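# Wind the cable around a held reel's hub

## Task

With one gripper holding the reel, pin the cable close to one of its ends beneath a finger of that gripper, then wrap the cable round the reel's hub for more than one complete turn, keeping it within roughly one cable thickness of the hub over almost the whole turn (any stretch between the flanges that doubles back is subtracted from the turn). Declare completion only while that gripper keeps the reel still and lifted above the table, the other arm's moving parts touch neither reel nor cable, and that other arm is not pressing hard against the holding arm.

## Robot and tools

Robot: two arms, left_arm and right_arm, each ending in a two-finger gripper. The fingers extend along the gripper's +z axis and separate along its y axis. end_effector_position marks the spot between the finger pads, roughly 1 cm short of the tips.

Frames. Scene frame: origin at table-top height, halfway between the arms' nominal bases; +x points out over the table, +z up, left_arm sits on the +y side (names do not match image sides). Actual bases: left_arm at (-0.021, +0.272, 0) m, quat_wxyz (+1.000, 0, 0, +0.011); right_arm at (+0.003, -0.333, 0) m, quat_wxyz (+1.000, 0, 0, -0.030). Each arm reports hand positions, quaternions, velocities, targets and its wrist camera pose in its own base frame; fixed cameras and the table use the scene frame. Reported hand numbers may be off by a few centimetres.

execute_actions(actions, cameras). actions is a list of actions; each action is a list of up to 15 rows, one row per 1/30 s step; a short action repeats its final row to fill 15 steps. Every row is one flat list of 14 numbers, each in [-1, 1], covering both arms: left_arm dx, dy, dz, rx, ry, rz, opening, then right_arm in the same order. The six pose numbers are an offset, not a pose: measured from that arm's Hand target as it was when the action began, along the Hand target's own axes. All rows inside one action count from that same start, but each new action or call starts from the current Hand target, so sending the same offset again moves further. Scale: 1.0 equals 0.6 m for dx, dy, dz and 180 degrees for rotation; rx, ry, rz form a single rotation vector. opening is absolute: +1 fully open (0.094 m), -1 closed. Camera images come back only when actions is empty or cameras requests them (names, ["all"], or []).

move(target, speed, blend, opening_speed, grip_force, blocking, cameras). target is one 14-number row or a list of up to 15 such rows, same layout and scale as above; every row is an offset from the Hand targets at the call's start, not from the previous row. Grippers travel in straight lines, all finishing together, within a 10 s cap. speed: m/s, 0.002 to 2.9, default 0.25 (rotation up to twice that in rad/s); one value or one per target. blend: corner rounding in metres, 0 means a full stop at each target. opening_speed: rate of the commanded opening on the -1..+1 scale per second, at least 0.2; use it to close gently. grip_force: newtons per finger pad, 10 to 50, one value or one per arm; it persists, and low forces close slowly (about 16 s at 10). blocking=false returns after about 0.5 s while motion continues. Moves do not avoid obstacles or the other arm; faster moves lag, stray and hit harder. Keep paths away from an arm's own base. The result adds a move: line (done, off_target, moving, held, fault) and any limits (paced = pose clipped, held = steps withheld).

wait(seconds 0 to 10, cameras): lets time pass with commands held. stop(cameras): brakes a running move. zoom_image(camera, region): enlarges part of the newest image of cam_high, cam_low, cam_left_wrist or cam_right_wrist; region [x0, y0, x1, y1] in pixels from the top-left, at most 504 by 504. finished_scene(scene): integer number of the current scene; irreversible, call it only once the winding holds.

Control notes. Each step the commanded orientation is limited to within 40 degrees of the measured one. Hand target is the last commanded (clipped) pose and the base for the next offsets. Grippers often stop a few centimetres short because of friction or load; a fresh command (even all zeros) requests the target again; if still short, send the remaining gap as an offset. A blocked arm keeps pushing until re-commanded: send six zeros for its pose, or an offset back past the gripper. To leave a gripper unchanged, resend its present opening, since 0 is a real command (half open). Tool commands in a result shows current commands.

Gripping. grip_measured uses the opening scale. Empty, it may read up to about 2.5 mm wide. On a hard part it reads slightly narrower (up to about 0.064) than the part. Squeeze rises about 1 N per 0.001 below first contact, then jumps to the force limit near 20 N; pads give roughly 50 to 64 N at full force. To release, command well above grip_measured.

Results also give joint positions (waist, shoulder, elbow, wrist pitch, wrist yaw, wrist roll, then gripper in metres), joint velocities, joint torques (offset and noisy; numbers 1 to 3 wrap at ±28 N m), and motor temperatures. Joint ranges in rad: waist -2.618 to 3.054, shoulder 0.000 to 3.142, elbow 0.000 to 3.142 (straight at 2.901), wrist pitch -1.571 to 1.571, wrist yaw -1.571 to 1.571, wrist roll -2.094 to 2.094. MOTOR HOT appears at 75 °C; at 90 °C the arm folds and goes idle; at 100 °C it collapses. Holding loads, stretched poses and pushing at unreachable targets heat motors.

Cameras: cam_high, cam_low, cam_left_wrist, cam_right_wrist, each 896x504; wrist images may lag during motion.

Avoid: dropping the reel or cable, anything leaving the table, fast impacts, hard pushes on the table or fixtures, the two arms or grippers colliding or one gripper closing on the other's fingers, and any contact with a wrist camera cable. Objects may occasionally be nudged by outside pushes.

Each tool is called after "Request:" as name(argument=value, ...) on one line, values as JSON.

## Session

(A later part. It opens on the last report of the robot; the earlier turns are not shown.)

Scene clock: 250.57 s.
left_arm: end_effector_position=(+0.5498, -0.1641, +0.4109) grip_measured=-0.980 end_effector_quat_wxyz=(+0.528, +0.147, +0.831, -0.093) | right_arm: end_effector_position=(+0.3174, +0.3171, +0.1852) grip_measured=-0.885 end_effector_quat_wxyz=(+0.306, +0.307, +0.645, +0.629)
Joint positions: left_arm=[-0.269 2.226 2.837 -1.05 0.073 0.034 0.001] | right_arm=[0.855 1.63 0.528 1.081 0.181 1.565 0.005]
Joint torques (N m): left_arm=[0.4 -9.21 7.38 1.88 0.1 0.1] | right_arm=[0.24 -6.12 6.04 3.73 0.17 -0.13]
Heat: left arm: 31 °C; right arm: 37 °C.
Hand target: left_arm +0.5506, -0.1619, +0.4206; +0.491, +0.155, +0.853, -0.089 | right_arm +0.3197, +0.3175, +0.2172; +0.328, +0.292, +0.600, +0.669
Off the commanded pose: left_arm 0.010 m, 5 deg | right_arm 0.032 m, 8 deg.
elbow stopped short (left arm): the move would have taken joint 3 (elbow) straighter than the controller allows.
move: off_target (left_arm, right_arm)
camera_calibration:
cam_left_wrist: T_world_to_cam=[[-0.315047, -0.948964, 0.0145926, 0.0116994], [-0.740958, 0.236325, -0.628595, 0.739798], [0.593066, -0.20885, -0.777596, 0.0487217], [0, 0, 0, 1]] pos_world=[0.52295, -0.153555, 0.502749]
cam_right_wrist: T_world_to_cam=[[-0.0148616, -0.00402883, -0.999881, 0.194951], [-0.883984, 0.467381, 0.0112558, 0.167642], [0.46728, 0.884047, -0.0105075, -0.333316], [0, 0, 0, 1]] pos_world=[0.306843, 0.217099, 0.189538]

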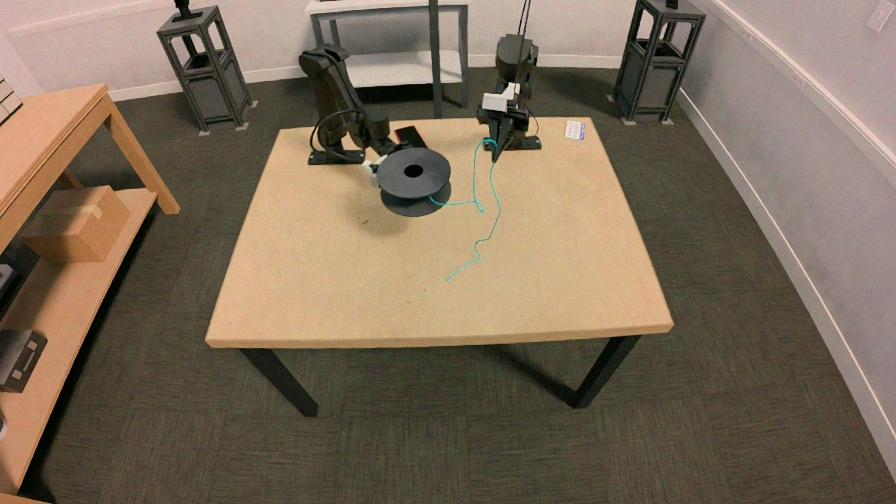

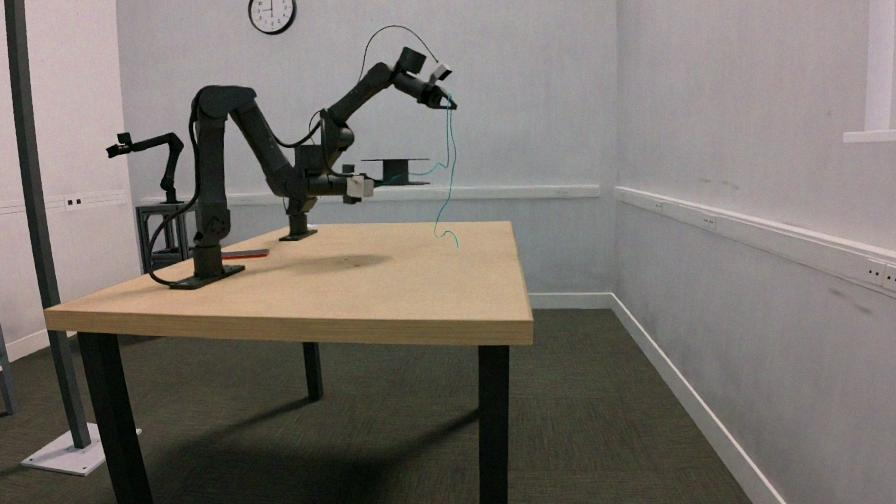

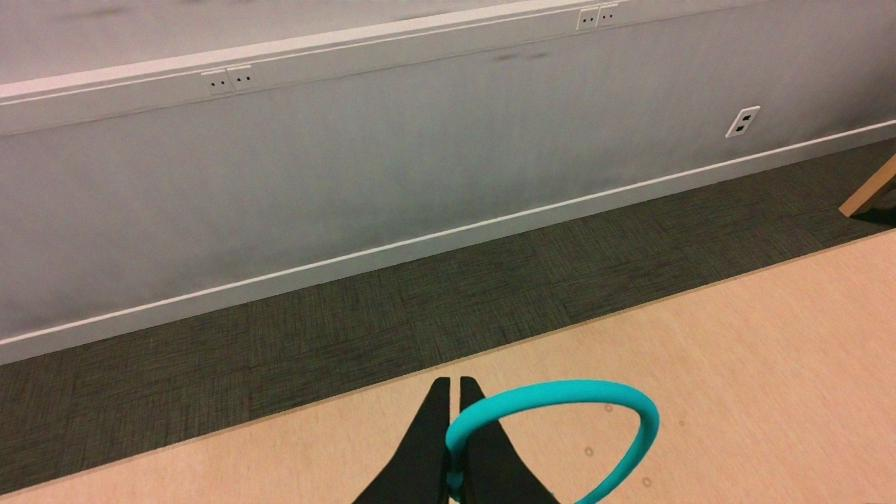

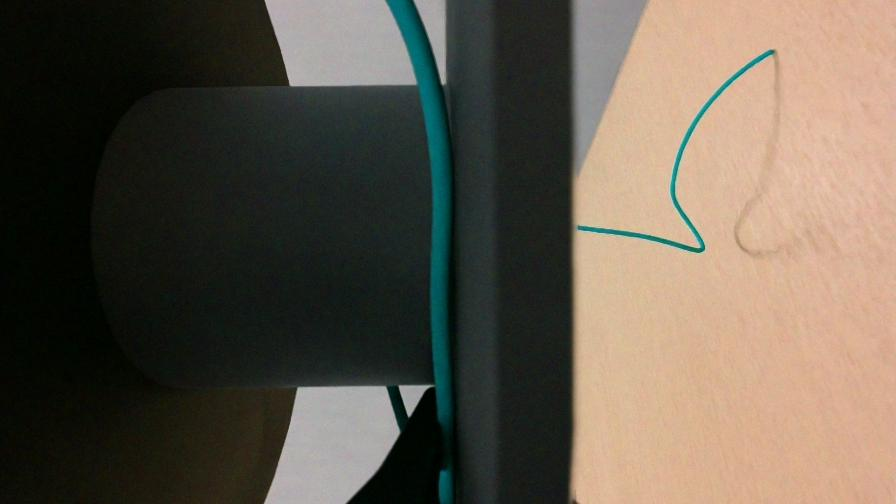

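Request:
move(target=[[-0.046,-0.1554,0.1165,0,0,0,-1,0,0,0,0,0,0,-1],[-0.0675,-0.306,0.117,0,0,0,-1,0,0,0,0,0,0,-1],[-0.0415,-0.425,0.0416,0,0,0,-1,0,0,0,0,0,0,-1]], speed=0.12, blend=0.03, cameras=["all"])

Request:
zoom_image(camera="cam_low", region=[290, 50, 540, 270])

Scene clock: 255.73 s.
left_arm: end_effector_position=(+0.4992, -0.4232, +0.3941) grip_measured=-0.980 end_effector_quat_wxyz=(+0.609, +0.177, +0.759, -0.148) | right_arm: end_effector_position=(+0.3174, +0.3171, +0.1853) grip_measured=-0.885 end_effector_quat_wxyz=(+0.306, +0.307, +0.645, +0.629)
Joint positions: left_arm=[-0.79 2.415 2.837 -0.65 -0.314 -0.082 0.001] | right_arm=[0.855 1.63 0.528 1.082 0.181 1.565 0.005]
Joint torques (N m): left_arm=[0.2 -14.06 7.95 1.97 -0.13 -0.11] | right_arm=[0.23 -6.15 6.06 3.75 0.17 -0.11]
Motor temperatures (°C): left_arm=[20 31 24 27 20 19 20] | right_arm=[22 28 30 40 22 19 23]
Heat: left arm: 31 °C; right arm: 40 °C.
Hand target: left_arm +0.4931, -0.4125, +0.4293; +0.491, +0.155, +0.853, -0.089 | right_arm +0.3197, +0.3175, +0.2173; +0.328, +0.292, +0.600, +0.669
Off the commanded pose: left_arm 0.037 m, 19 deg | right_arm 0.032 m, 8 deg.
elbow stopped short (left arm): the move would have taken joint 3 (elbow) straighter than the controller allows.
move: off_target (left_arm, right_arm)
camera_calibration:
cam_left_wrist: T_world_to_cam=[[-0.426423, -0.904018, 0.0302329, -0.181422], [-0.571563, 0.243398, -0.783628, 0.732465], [0.701056, -0.351437, -0.620494, -0.164501], [0, 0, 0, 1]] pos_world=[0.456612, -0.400102, 0.477393]
cam_right_wrist: T_world_to_cam=[[-0.0145876, -0.0037182, -0.999887, 0.194899], [-0.883947, 0.467454, 0.0111579, 0.167632], [0.46736, 0.884009, -0.0101057, -0.333407], [0, 0, 0, 1]] pos_world=[0.306842, 0.217099, 0.189637]

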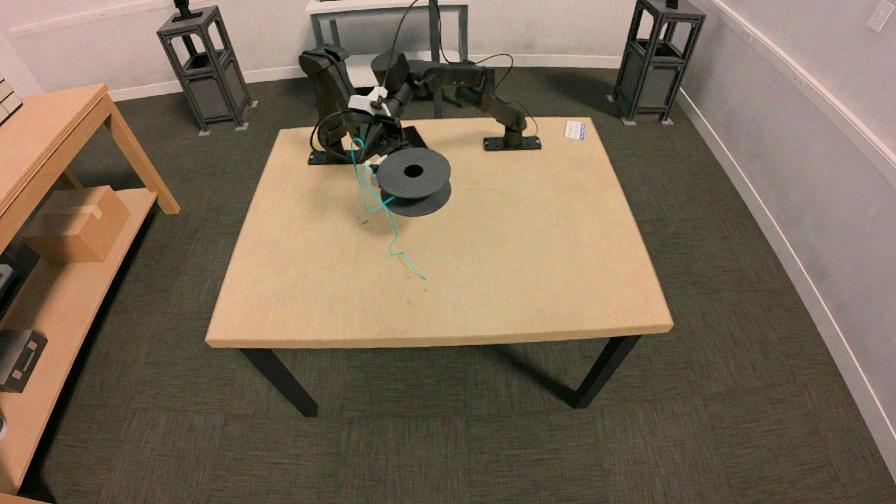

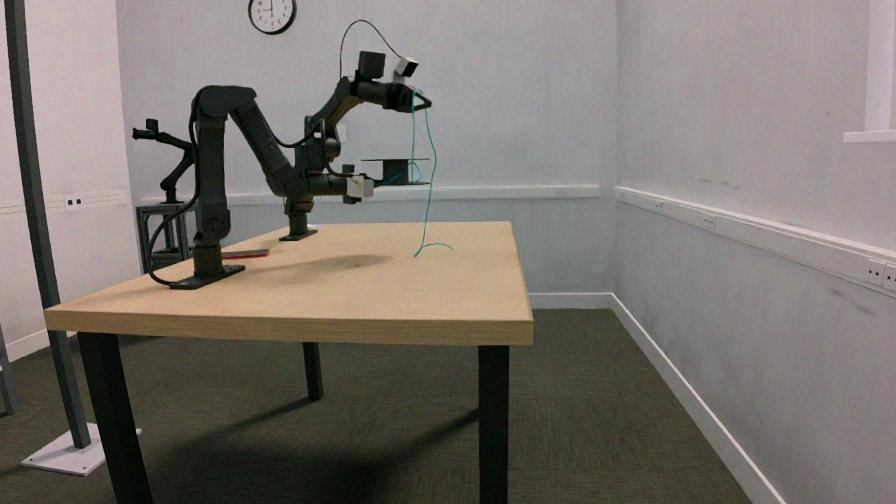

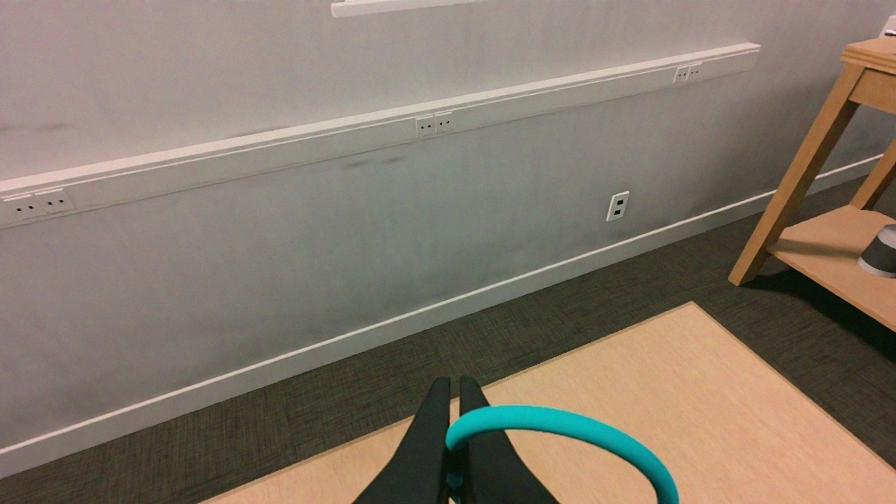

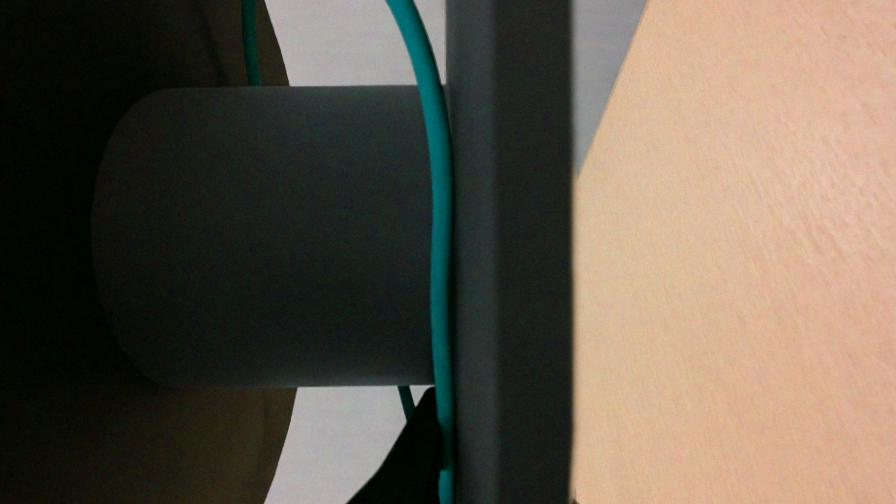

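Scaled by 2.016 from the camera's 896x504 image, which has a finer 1280x720 frame.

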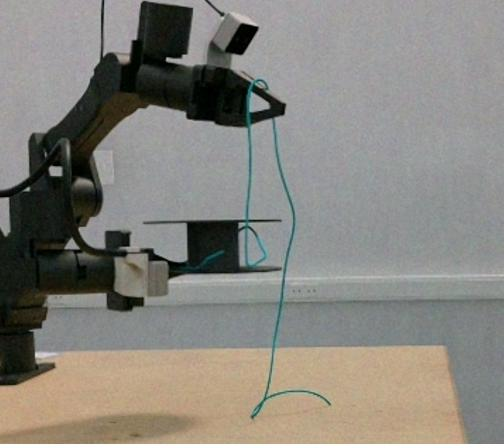

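Request:
move(target=[[0.0386,-0.051,-0.1037,0,0,0,-1,0,0,0,0,0,0,-1],[0.093,-0.0537,-0.198,0,0,0,-1,0,0,0,0,0,0,-1],[0.1413,-0.018,-0.2817,0,0,0,-1,0,0,0,0,0,0,-1]], speed=0.1, blend=0.02, cameras=["all"])

Request:
zoom_image(camera="cam_low", region=[290, 50, 540, 270])

Request:
zoom_image(camera="cam_high", region=[310, 60, 490, 260])

Scene clock: 260.50 s.
left_arm: end_effector_position=(+0.3182, -0.3666, +0.4186) grip_measured=-0.980 end_effector_quat_wxyz=(+0.489, +0.172, +0.851, -0.086) | right_arm: end_effector_position=(+0.3174, +0.3171, +0.1853) grip_measured=-0.885 end_effector_quat_wxyz=(+0.306, +0.307, +0.645, +0.629)
Joint positions: left_arm=[-1.063 2.114 2.844 -1.38 -0.58 -0.37 0.001] | right_arm=[0.855 1.63 0.528 1.082 0.181 1.565 0.005]
Joint torques (N m): left_arm=[-0.54 -10.51 6.05 1.62 -0.32 -0.08] | right_arm=[0.25 -6.15 6 3.72 0.18 -0.14]
Heat: left arm: 32 °C; right arm: 42 °C.
Hand target: left_arm +0.3126, -0.3564, +0.4408; +0.491, +0.155, +0.853, -0.089 | right_arm +0.3197, +0.3175, +0.2173; +0.328, +0.292, +0.600, +0.669
Off the commanded pose: left_arm 0.025 m, 2 deg | right_arm 0.032 m, 8 deg.
elbow stopped short (left arm): the move would have taken joint 3 (elbow) straighter than the controller allows.
move: off_target (left_arm, right_arm)
camera_calibration:
cam_left_wrist: T_world_to_cam=[[-0.349599, -0.936838, -0.0106879, -0.227481], [-0.777569, 0.296491, -0.554509, 0.623511], [0.522654, -0.185545, -0.832109, 0.203547], [0, 0, 0, 1]] pos_world=[0.29891, -0.360211, 0.512685]
cam_right_wrist: T_world_to_cam=[[-0.0145876, -0.0037182, -0.999887, 0.194899], [-0.883947, 0.467454, 0.0111579, 0.167632], [0.46736, 0.884009, -0.0101057, -0.333407], [0, 0, 0, 1]] pos_world=[0.306842, 0.217099, 0.189637]

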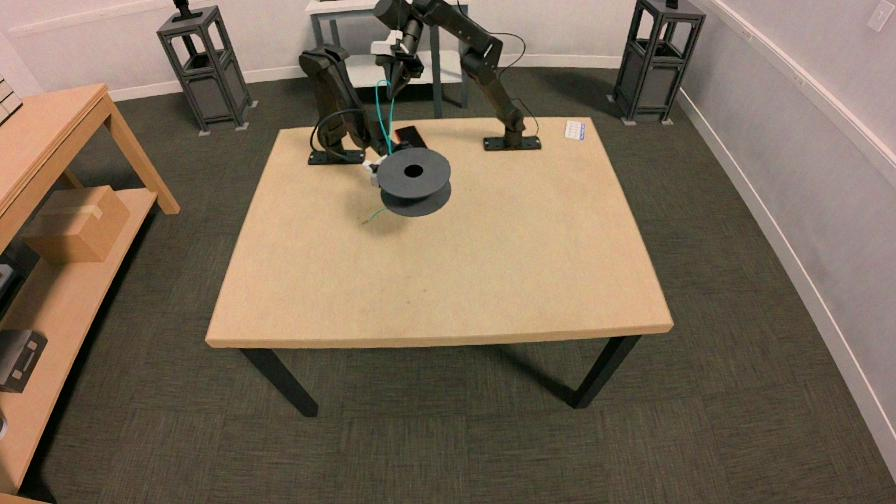

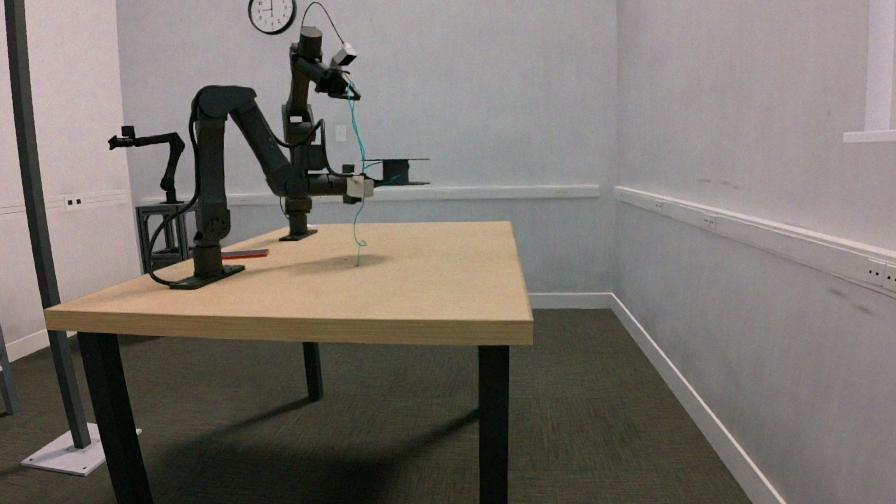

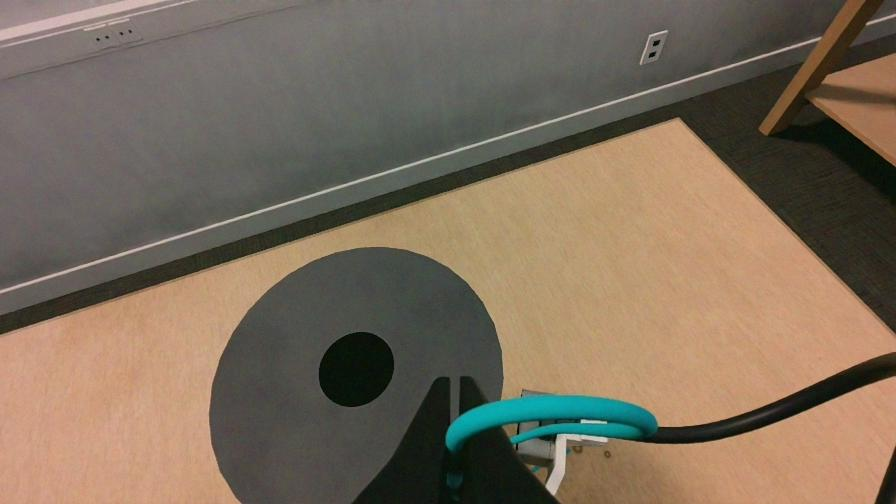

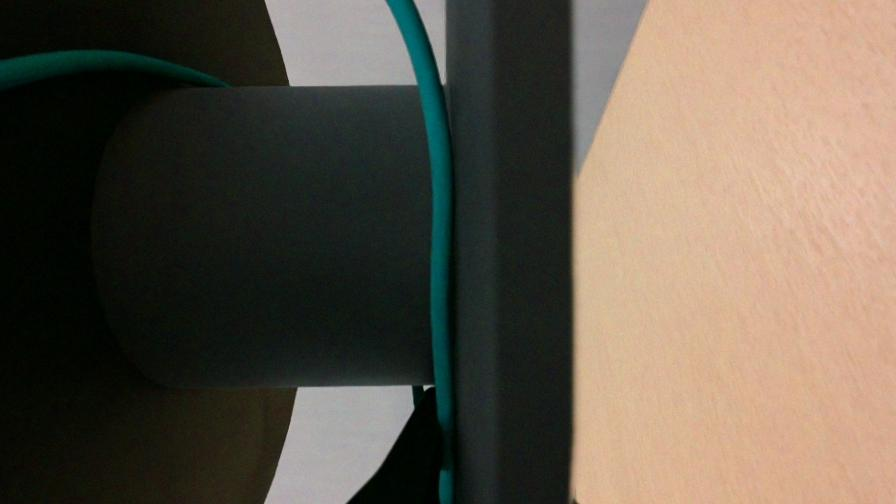

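Scaled by 2.016 from the camera's 896x504 image, which has a finer 1280x720 frame.

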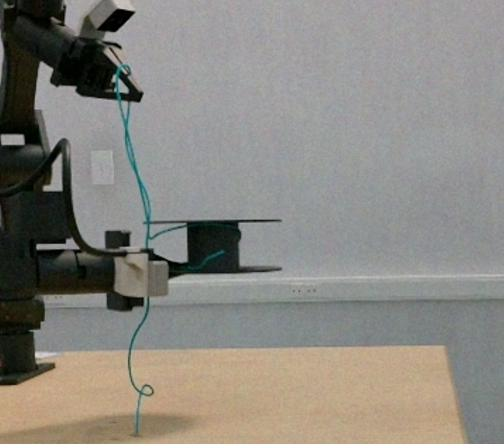

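Scaled by 2.520 from the camera's 896x504 image, which has a finer 1280x720 frame.

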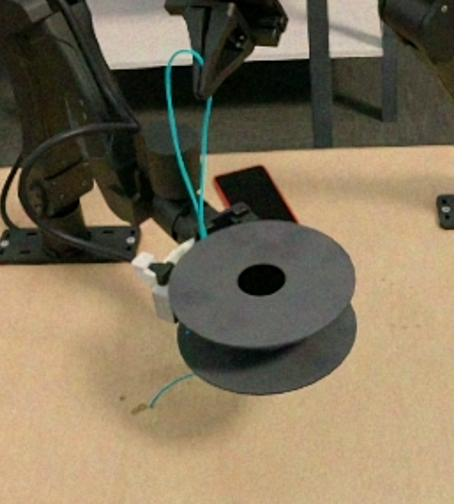

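Request:
move(target=[[0.034,0.0755,-0.0585,0,0,0,-1,0,0,0,0,0,0,-1],[0.051,0.1785,-0.088,0,0,0,-1,0,0,0,0,0,0,-1],[0.031,0.285,-0.054,0,0,0,-1,0,0,0,0,0,0,-1]], speed=0.1, blend=0.02, cameras=["all"])

Request:
zoom_image(camera="cam_low", region=[290, 50, 540, 270])

Request:
zoom_image(camera="cam_high", region=[340, 60, 520, 260])

Scene clock: 264.03 s.
left_arm: end_effector_position=(+0.3391, -0.1895, +0.4256) grip_measured=-0.980 end_effector_quat_wxyz=(+0.466, +0.163, +0.865, -0.084) | right_arm: end_effector_position=(+0.3176, +0.3175, +0.1878) grip_measured=-0.885 end_effector_quat_wxyz=(+0.307, +0.305, +0.641, +0.634)
Joint positions: left_arm=[-0.604 1.525 2.091 -1.163 -0.198 -0.125 0.001] | right_arm=[0.855 1.635 0.528 1.099 0.181 1.565 0.005]
Joint torques (N m): left_arm=[0.68 -6.64 4.37 2.05 -0.15 0.08] | right_arm=[0.25 -6.3 6.13 3.57 0.17 -0.15]
Heat: left arm: 32 °C; right arm: 43 °C.
Hand target: left_arm +0.3376, -0.1832, +0.4413; +0.491, +0.155, +0.853, -0.089 | right_arm +0.3197, +0.3175, +0.2174; +0.328, +0.292, +0.600, +0.669
Off the commanded pose: left_arm 0.017 m, 3 deg | right_arm 0.030 m, 7 deg.
move: off_target (left_arm, right_arm)
camera_calibration:
cam_left_wrist: T_world_to_cam=[[-0.33288, -0.942962, 0.00352943, -0.067151], [-0.811467, 0.28455, -0.510444, 0.581664], [0.480325, -0.172781, -0.859904, 0.259981], [0, 0, 0, 1]] pos_world=[0.324772, -0.183914, 0.520703]
cam_right_wrist: T_world_to_cam=[[-0.00582321, 0.00626873, -0.999963, 0.191504], [-0.884239, 0.466965, 0.00807668, 0.168435], [0.466999, 0.884253, 0.00282382, -0.336146], [0, 0, 0, 1]] pos_world=[0.307032, 0.217385, 0.191085]

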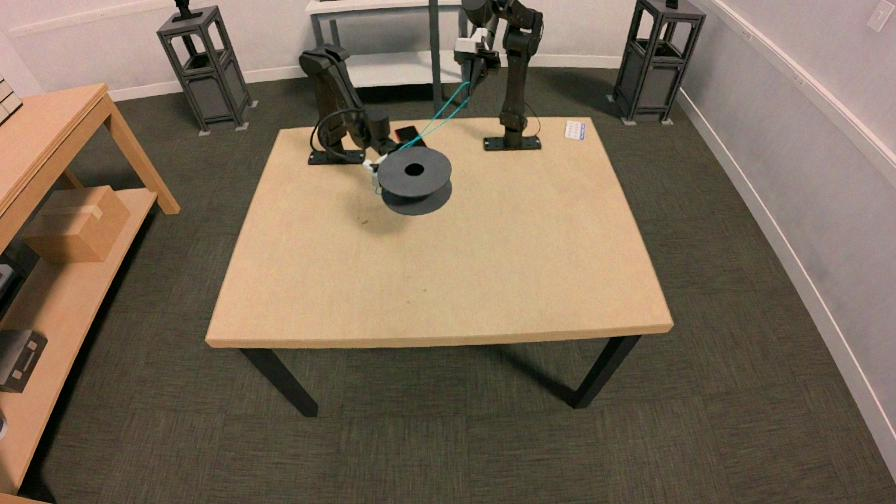

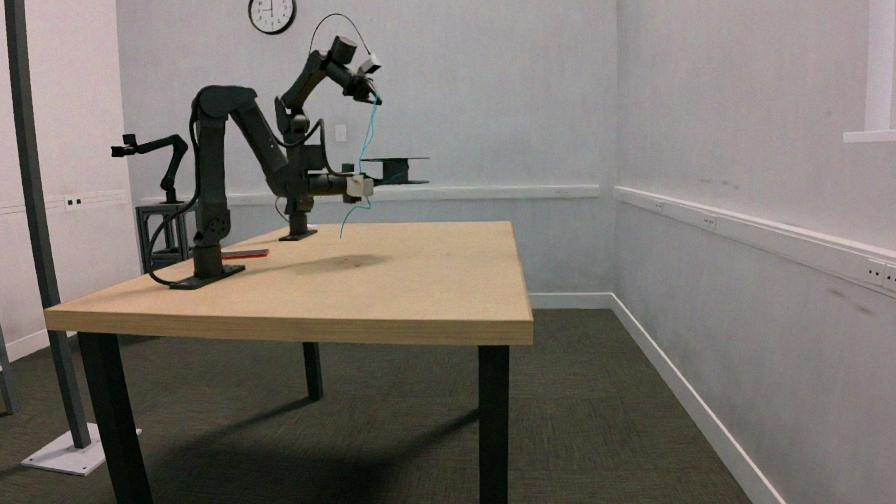

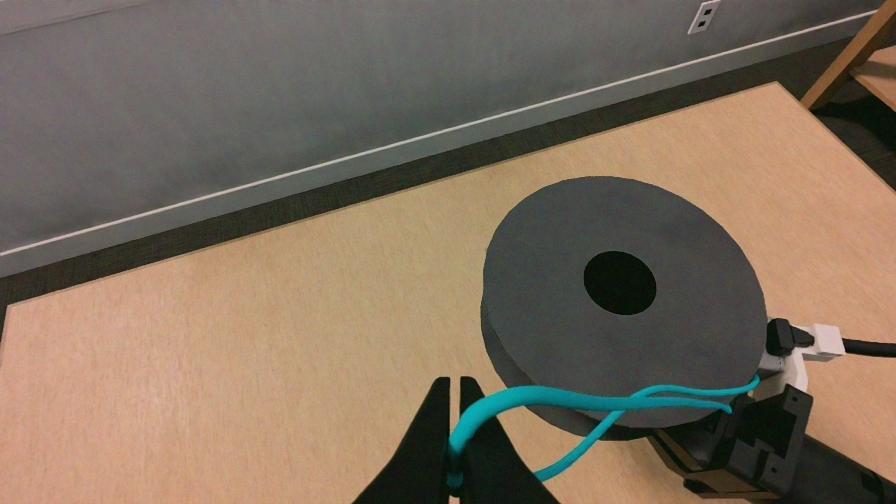

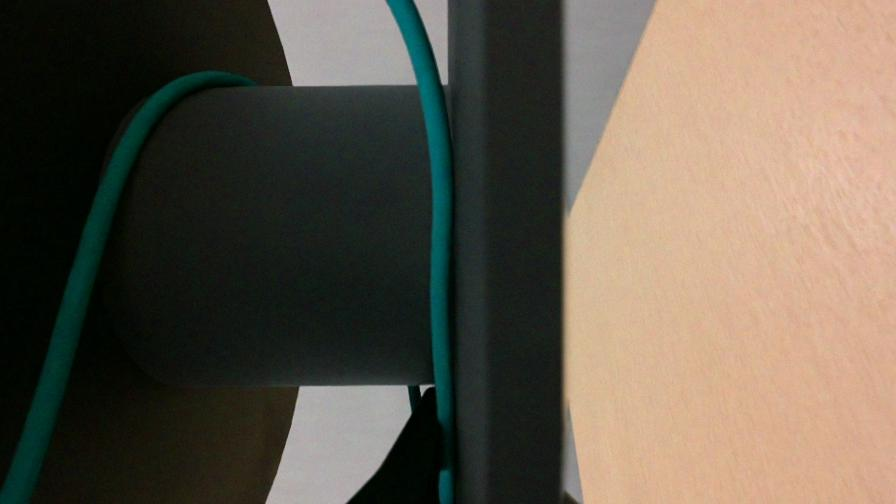

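Scaled by 2.016 from the camera's 896x504 image, which has a finer 1280x720 frame.

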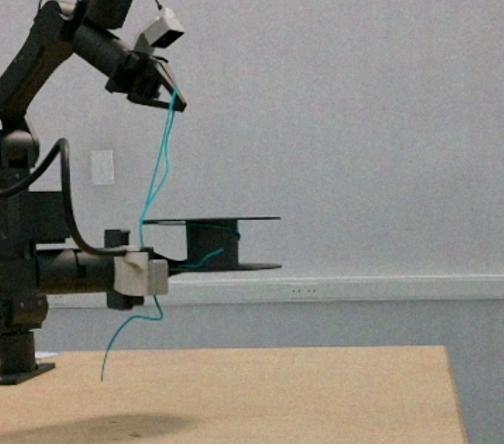

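Scaled by 2.520 from the camera's 896x504 image, which has a finer 1280x720 frame.

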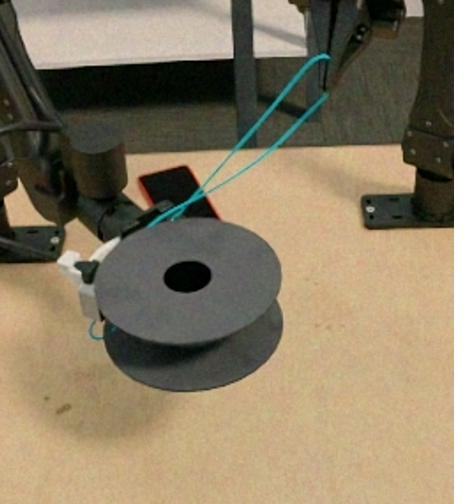

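Request:
move(target=[[-0.042,0.07,0.0724,0,0,0,-1,0,0,0,0,0,0,-1],[-0.098,0.107,0.17,0,0,0,-1,0,0,0,0,0,0,-1],[-0.157,0.049,0.2724,0,0,0,-1,0,0,0,0,0,0,-1]], speed=0.1, blend=0.02, cameras=["all"])

Request:
zoom_image(camera="cam_low", region=[290, 50, 540, 270])

Request:
zoom_image(camera="cam_high", region=[340, 60, 520, 260])

Scene clock: 267.53 s.
left_arm: end_effector_position=(+0.4908, -0.2345, +0.3883) grip_measured=-0.980 end_effector_quat_wxyz=(+0.457, +0.191, +0.860, -0.123) | right_arm: end_effector_position=(+0.3195, +0.3170, +0.1972) grip_measured=-0.885 end_effector_quat_wxyz=(+0.313, +0.306, +0.627, +0.644)
Joint positions: left_arm=[-0.435 2.191 2.826 -1.221 0.039 -0.018 0.001] | right_arm=[0.856 1.635 0.535 1.125 0.192 1.567 0.005]
Joint torques (N m): left_arm=[1.8 -9.66 7.87 3.12 -0.78 -0.2] | right_arm=[0.18 -6.08 5.68 3.27 0.08 -0.18]
Heat: left arm: 32 °C; right arm: 44 °C.
Hand target: left_arm +0.5246, -0.2219, +0.4406; +0.491, +0.155, +0.853, -0.089 | right_arm +0.3197, +0.3175, +0.2173; +0.328, +0.292, +0.600, +0.669
Off the commanded pose: left_arm 0.064 m, 7 deg | right_arm 0.020 m, 5 deg.
elbow stopped short (left arm): the move would have taken joint 3 (elbow) straighter than the controller allows.
move: off_target (left_arm, right_arm)
camera_calibration:
cam_left_wrist: T_world_to_cam=[[-0.41325, -0.909411, 0.04687, -0.0283449], [-0.794816, 0.335101, -0.505939, 0.700449], [0.4444, -0.246332, -0.861295, 0.148131], [0, 0, 0, 1]] pos_world=[0.479185, -0.224009, 0.483298]
cam_right_wrist: T_world_to_cam=[[0.0146163, 0.0332169, -0.999341, 0.185715], [-0.879129, 0.476575, 0.00298266, 0.16653], [0.47636, 0.878506, 0.0361677, -0.344465], [0, 0, 0, 1]] pos_world=[0.307776, 0.217082, 0.197555]

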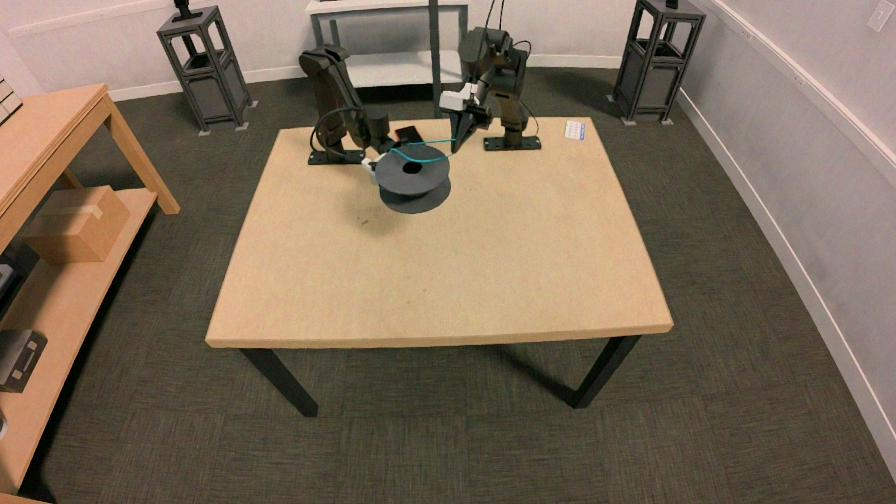

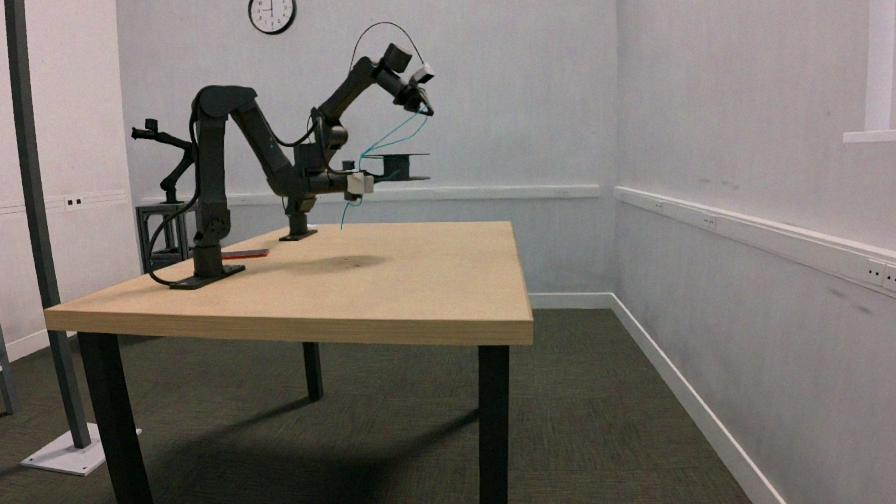

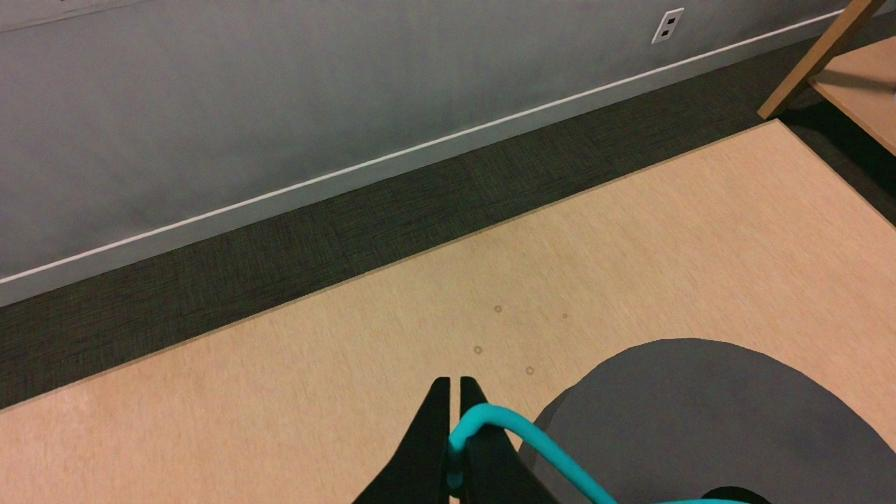

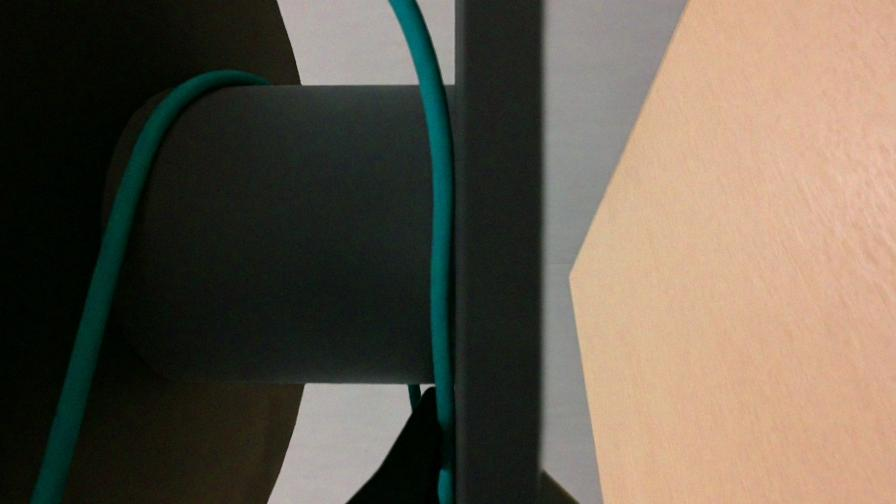

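Scaled by 2.016 from the camera's 896x504 image, which has a finer 1280x720 frame.

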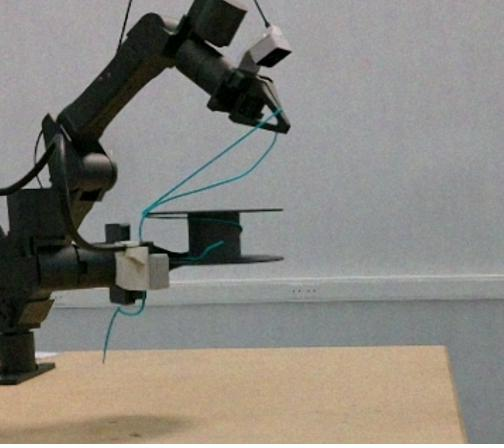

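Scaled by 2.520 from the camera's 896x504 image, which has a finer 1280x720 frame.

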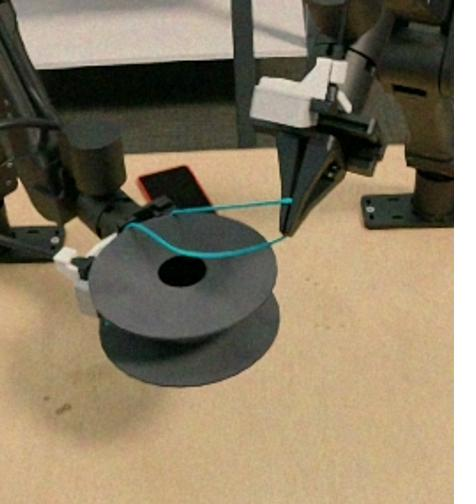

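Request:
move(target=[[0.185,0.089,-0.187,0,0,0,-1,0,0,0,0,0,0,-1],[0.379,0.0385,-0.289,0,0,0,-1,0,0,0,0,0,0,-1]], speed=0.12, blend=0.02, cameras=["all"])

Request:
zoom_image(camera="cam_low", region=[290, 50, 540, 270])

Request:
zoom_image(camera="cam_high", region=[340, 60, 520, 260])

Scene clock: 272.33 s.
left_arm: end_effector_position=(+0.2850, -0.1074, +0.3294) grip_measured=-0.980 end_effector_quat_wxyz=(+0.483, +0.158, +0.856, -0.089) | right_arm: end_effector_position=(+0.3176, +0.3200, +0.1940) grip_measured=-0.885 end_effector_quat_wxyz=(+0.307, +0.302, +0.633, +0.643)
Joint positions: left_arm=[-0.362 0.966 1.237 -0.814 0.003 0.002 0.001] | right_arm=[0.857 1.64 0.535 1.122 0.177 1.567 0.005]
Joint torques (N m): left_arm=[-0.66 -1.68 4.94 1.96 -0.1 -0.06] | right_arm=[0.02 -6.5 5.63 3.32 0.21 -0.17]
Heat: left arm: 32 °C; right arm: 44 °C.
Hand target: left_arm +0.2854, -0.1075, +0.3311; +0.491, +0.155, +0.853, -0.089 | right_arm +0.3198, +0.3174, +0.2172; +0.328, +0.292, +0.600, +0.669
Off the commanded pose: left_arm 0.002 m, 1 deg | right_arm 0.024 m, 6 deg.
move: off_target (right_arm)
camera_calibration:
cam_left_wrist: T_world_to_cam=[[-0.329126, -0.944226, 0.0106537, -0.0108626], [-0.794383, 0.270761, -0.543732, 0.469894], [0.510521, -0.187419, -0.839192, 0.2004], [0, 0, 0, 1]] pos_world=[0.267392, -0.0999268, 0.423786]
cam_right_wrist: T_world_to_cam=[[0.00864197, 0.0265664, -0.99961, 0.186515], [-0.886999, 0.461748, 0.00460336, 0.170368], [0.46169, 0.886613, 0.0275548, -0.342276], [0, 0, 0, 1]] pos_world=[0.30753, 0.219845, 0.195089]

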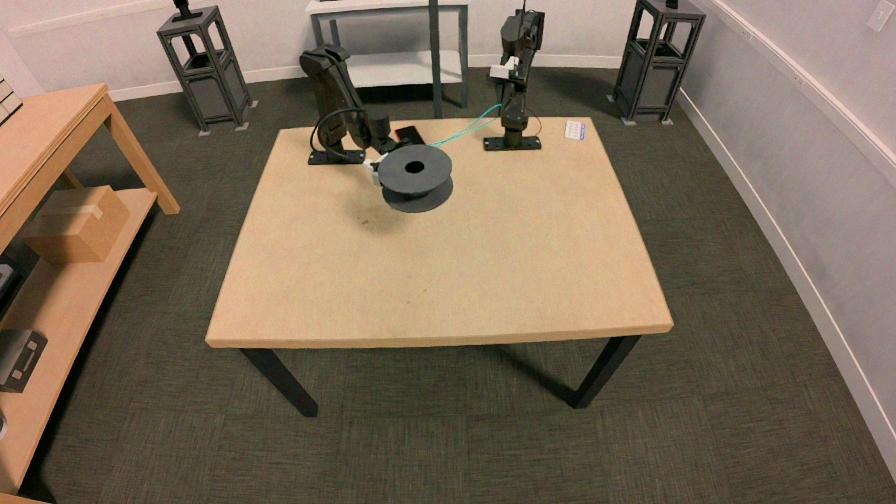

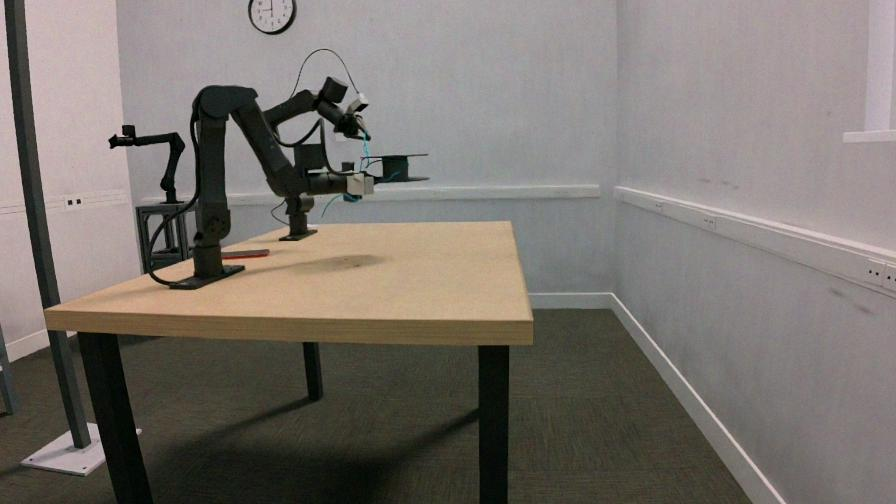

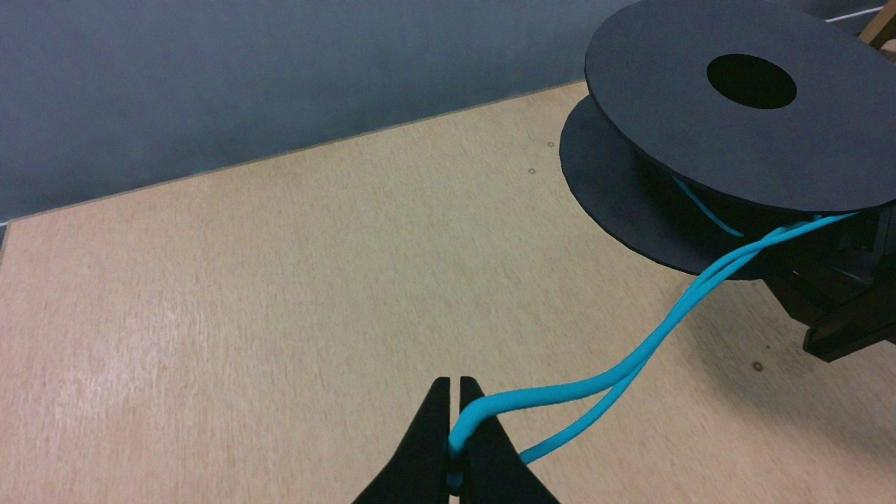

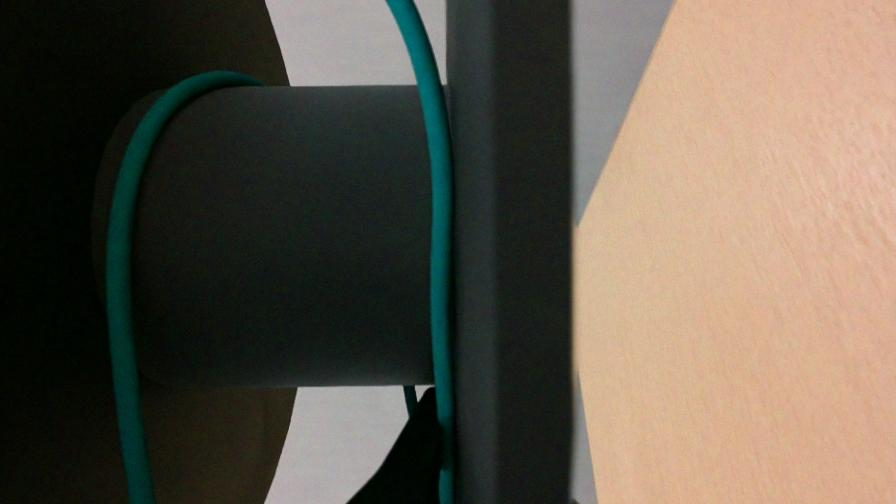

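Scaled by 2.016 from the camera's 896x504 image, which has a finer 1280x720 frame.

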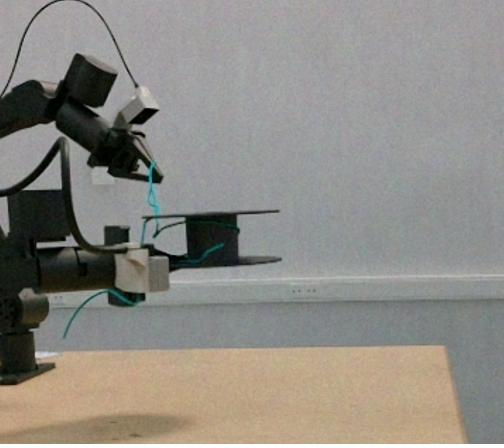

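Scaled by 2.520 from the camera's 896x504 image, which has a finer 1280x720 frame.

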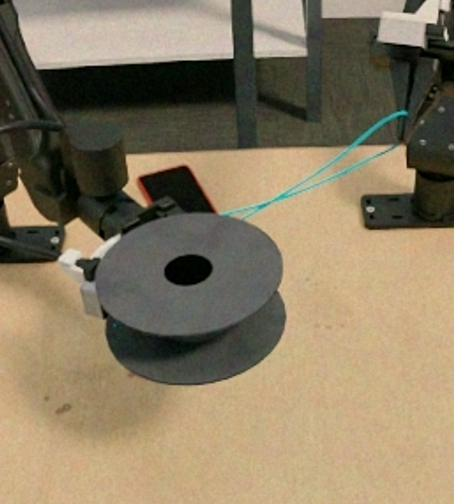

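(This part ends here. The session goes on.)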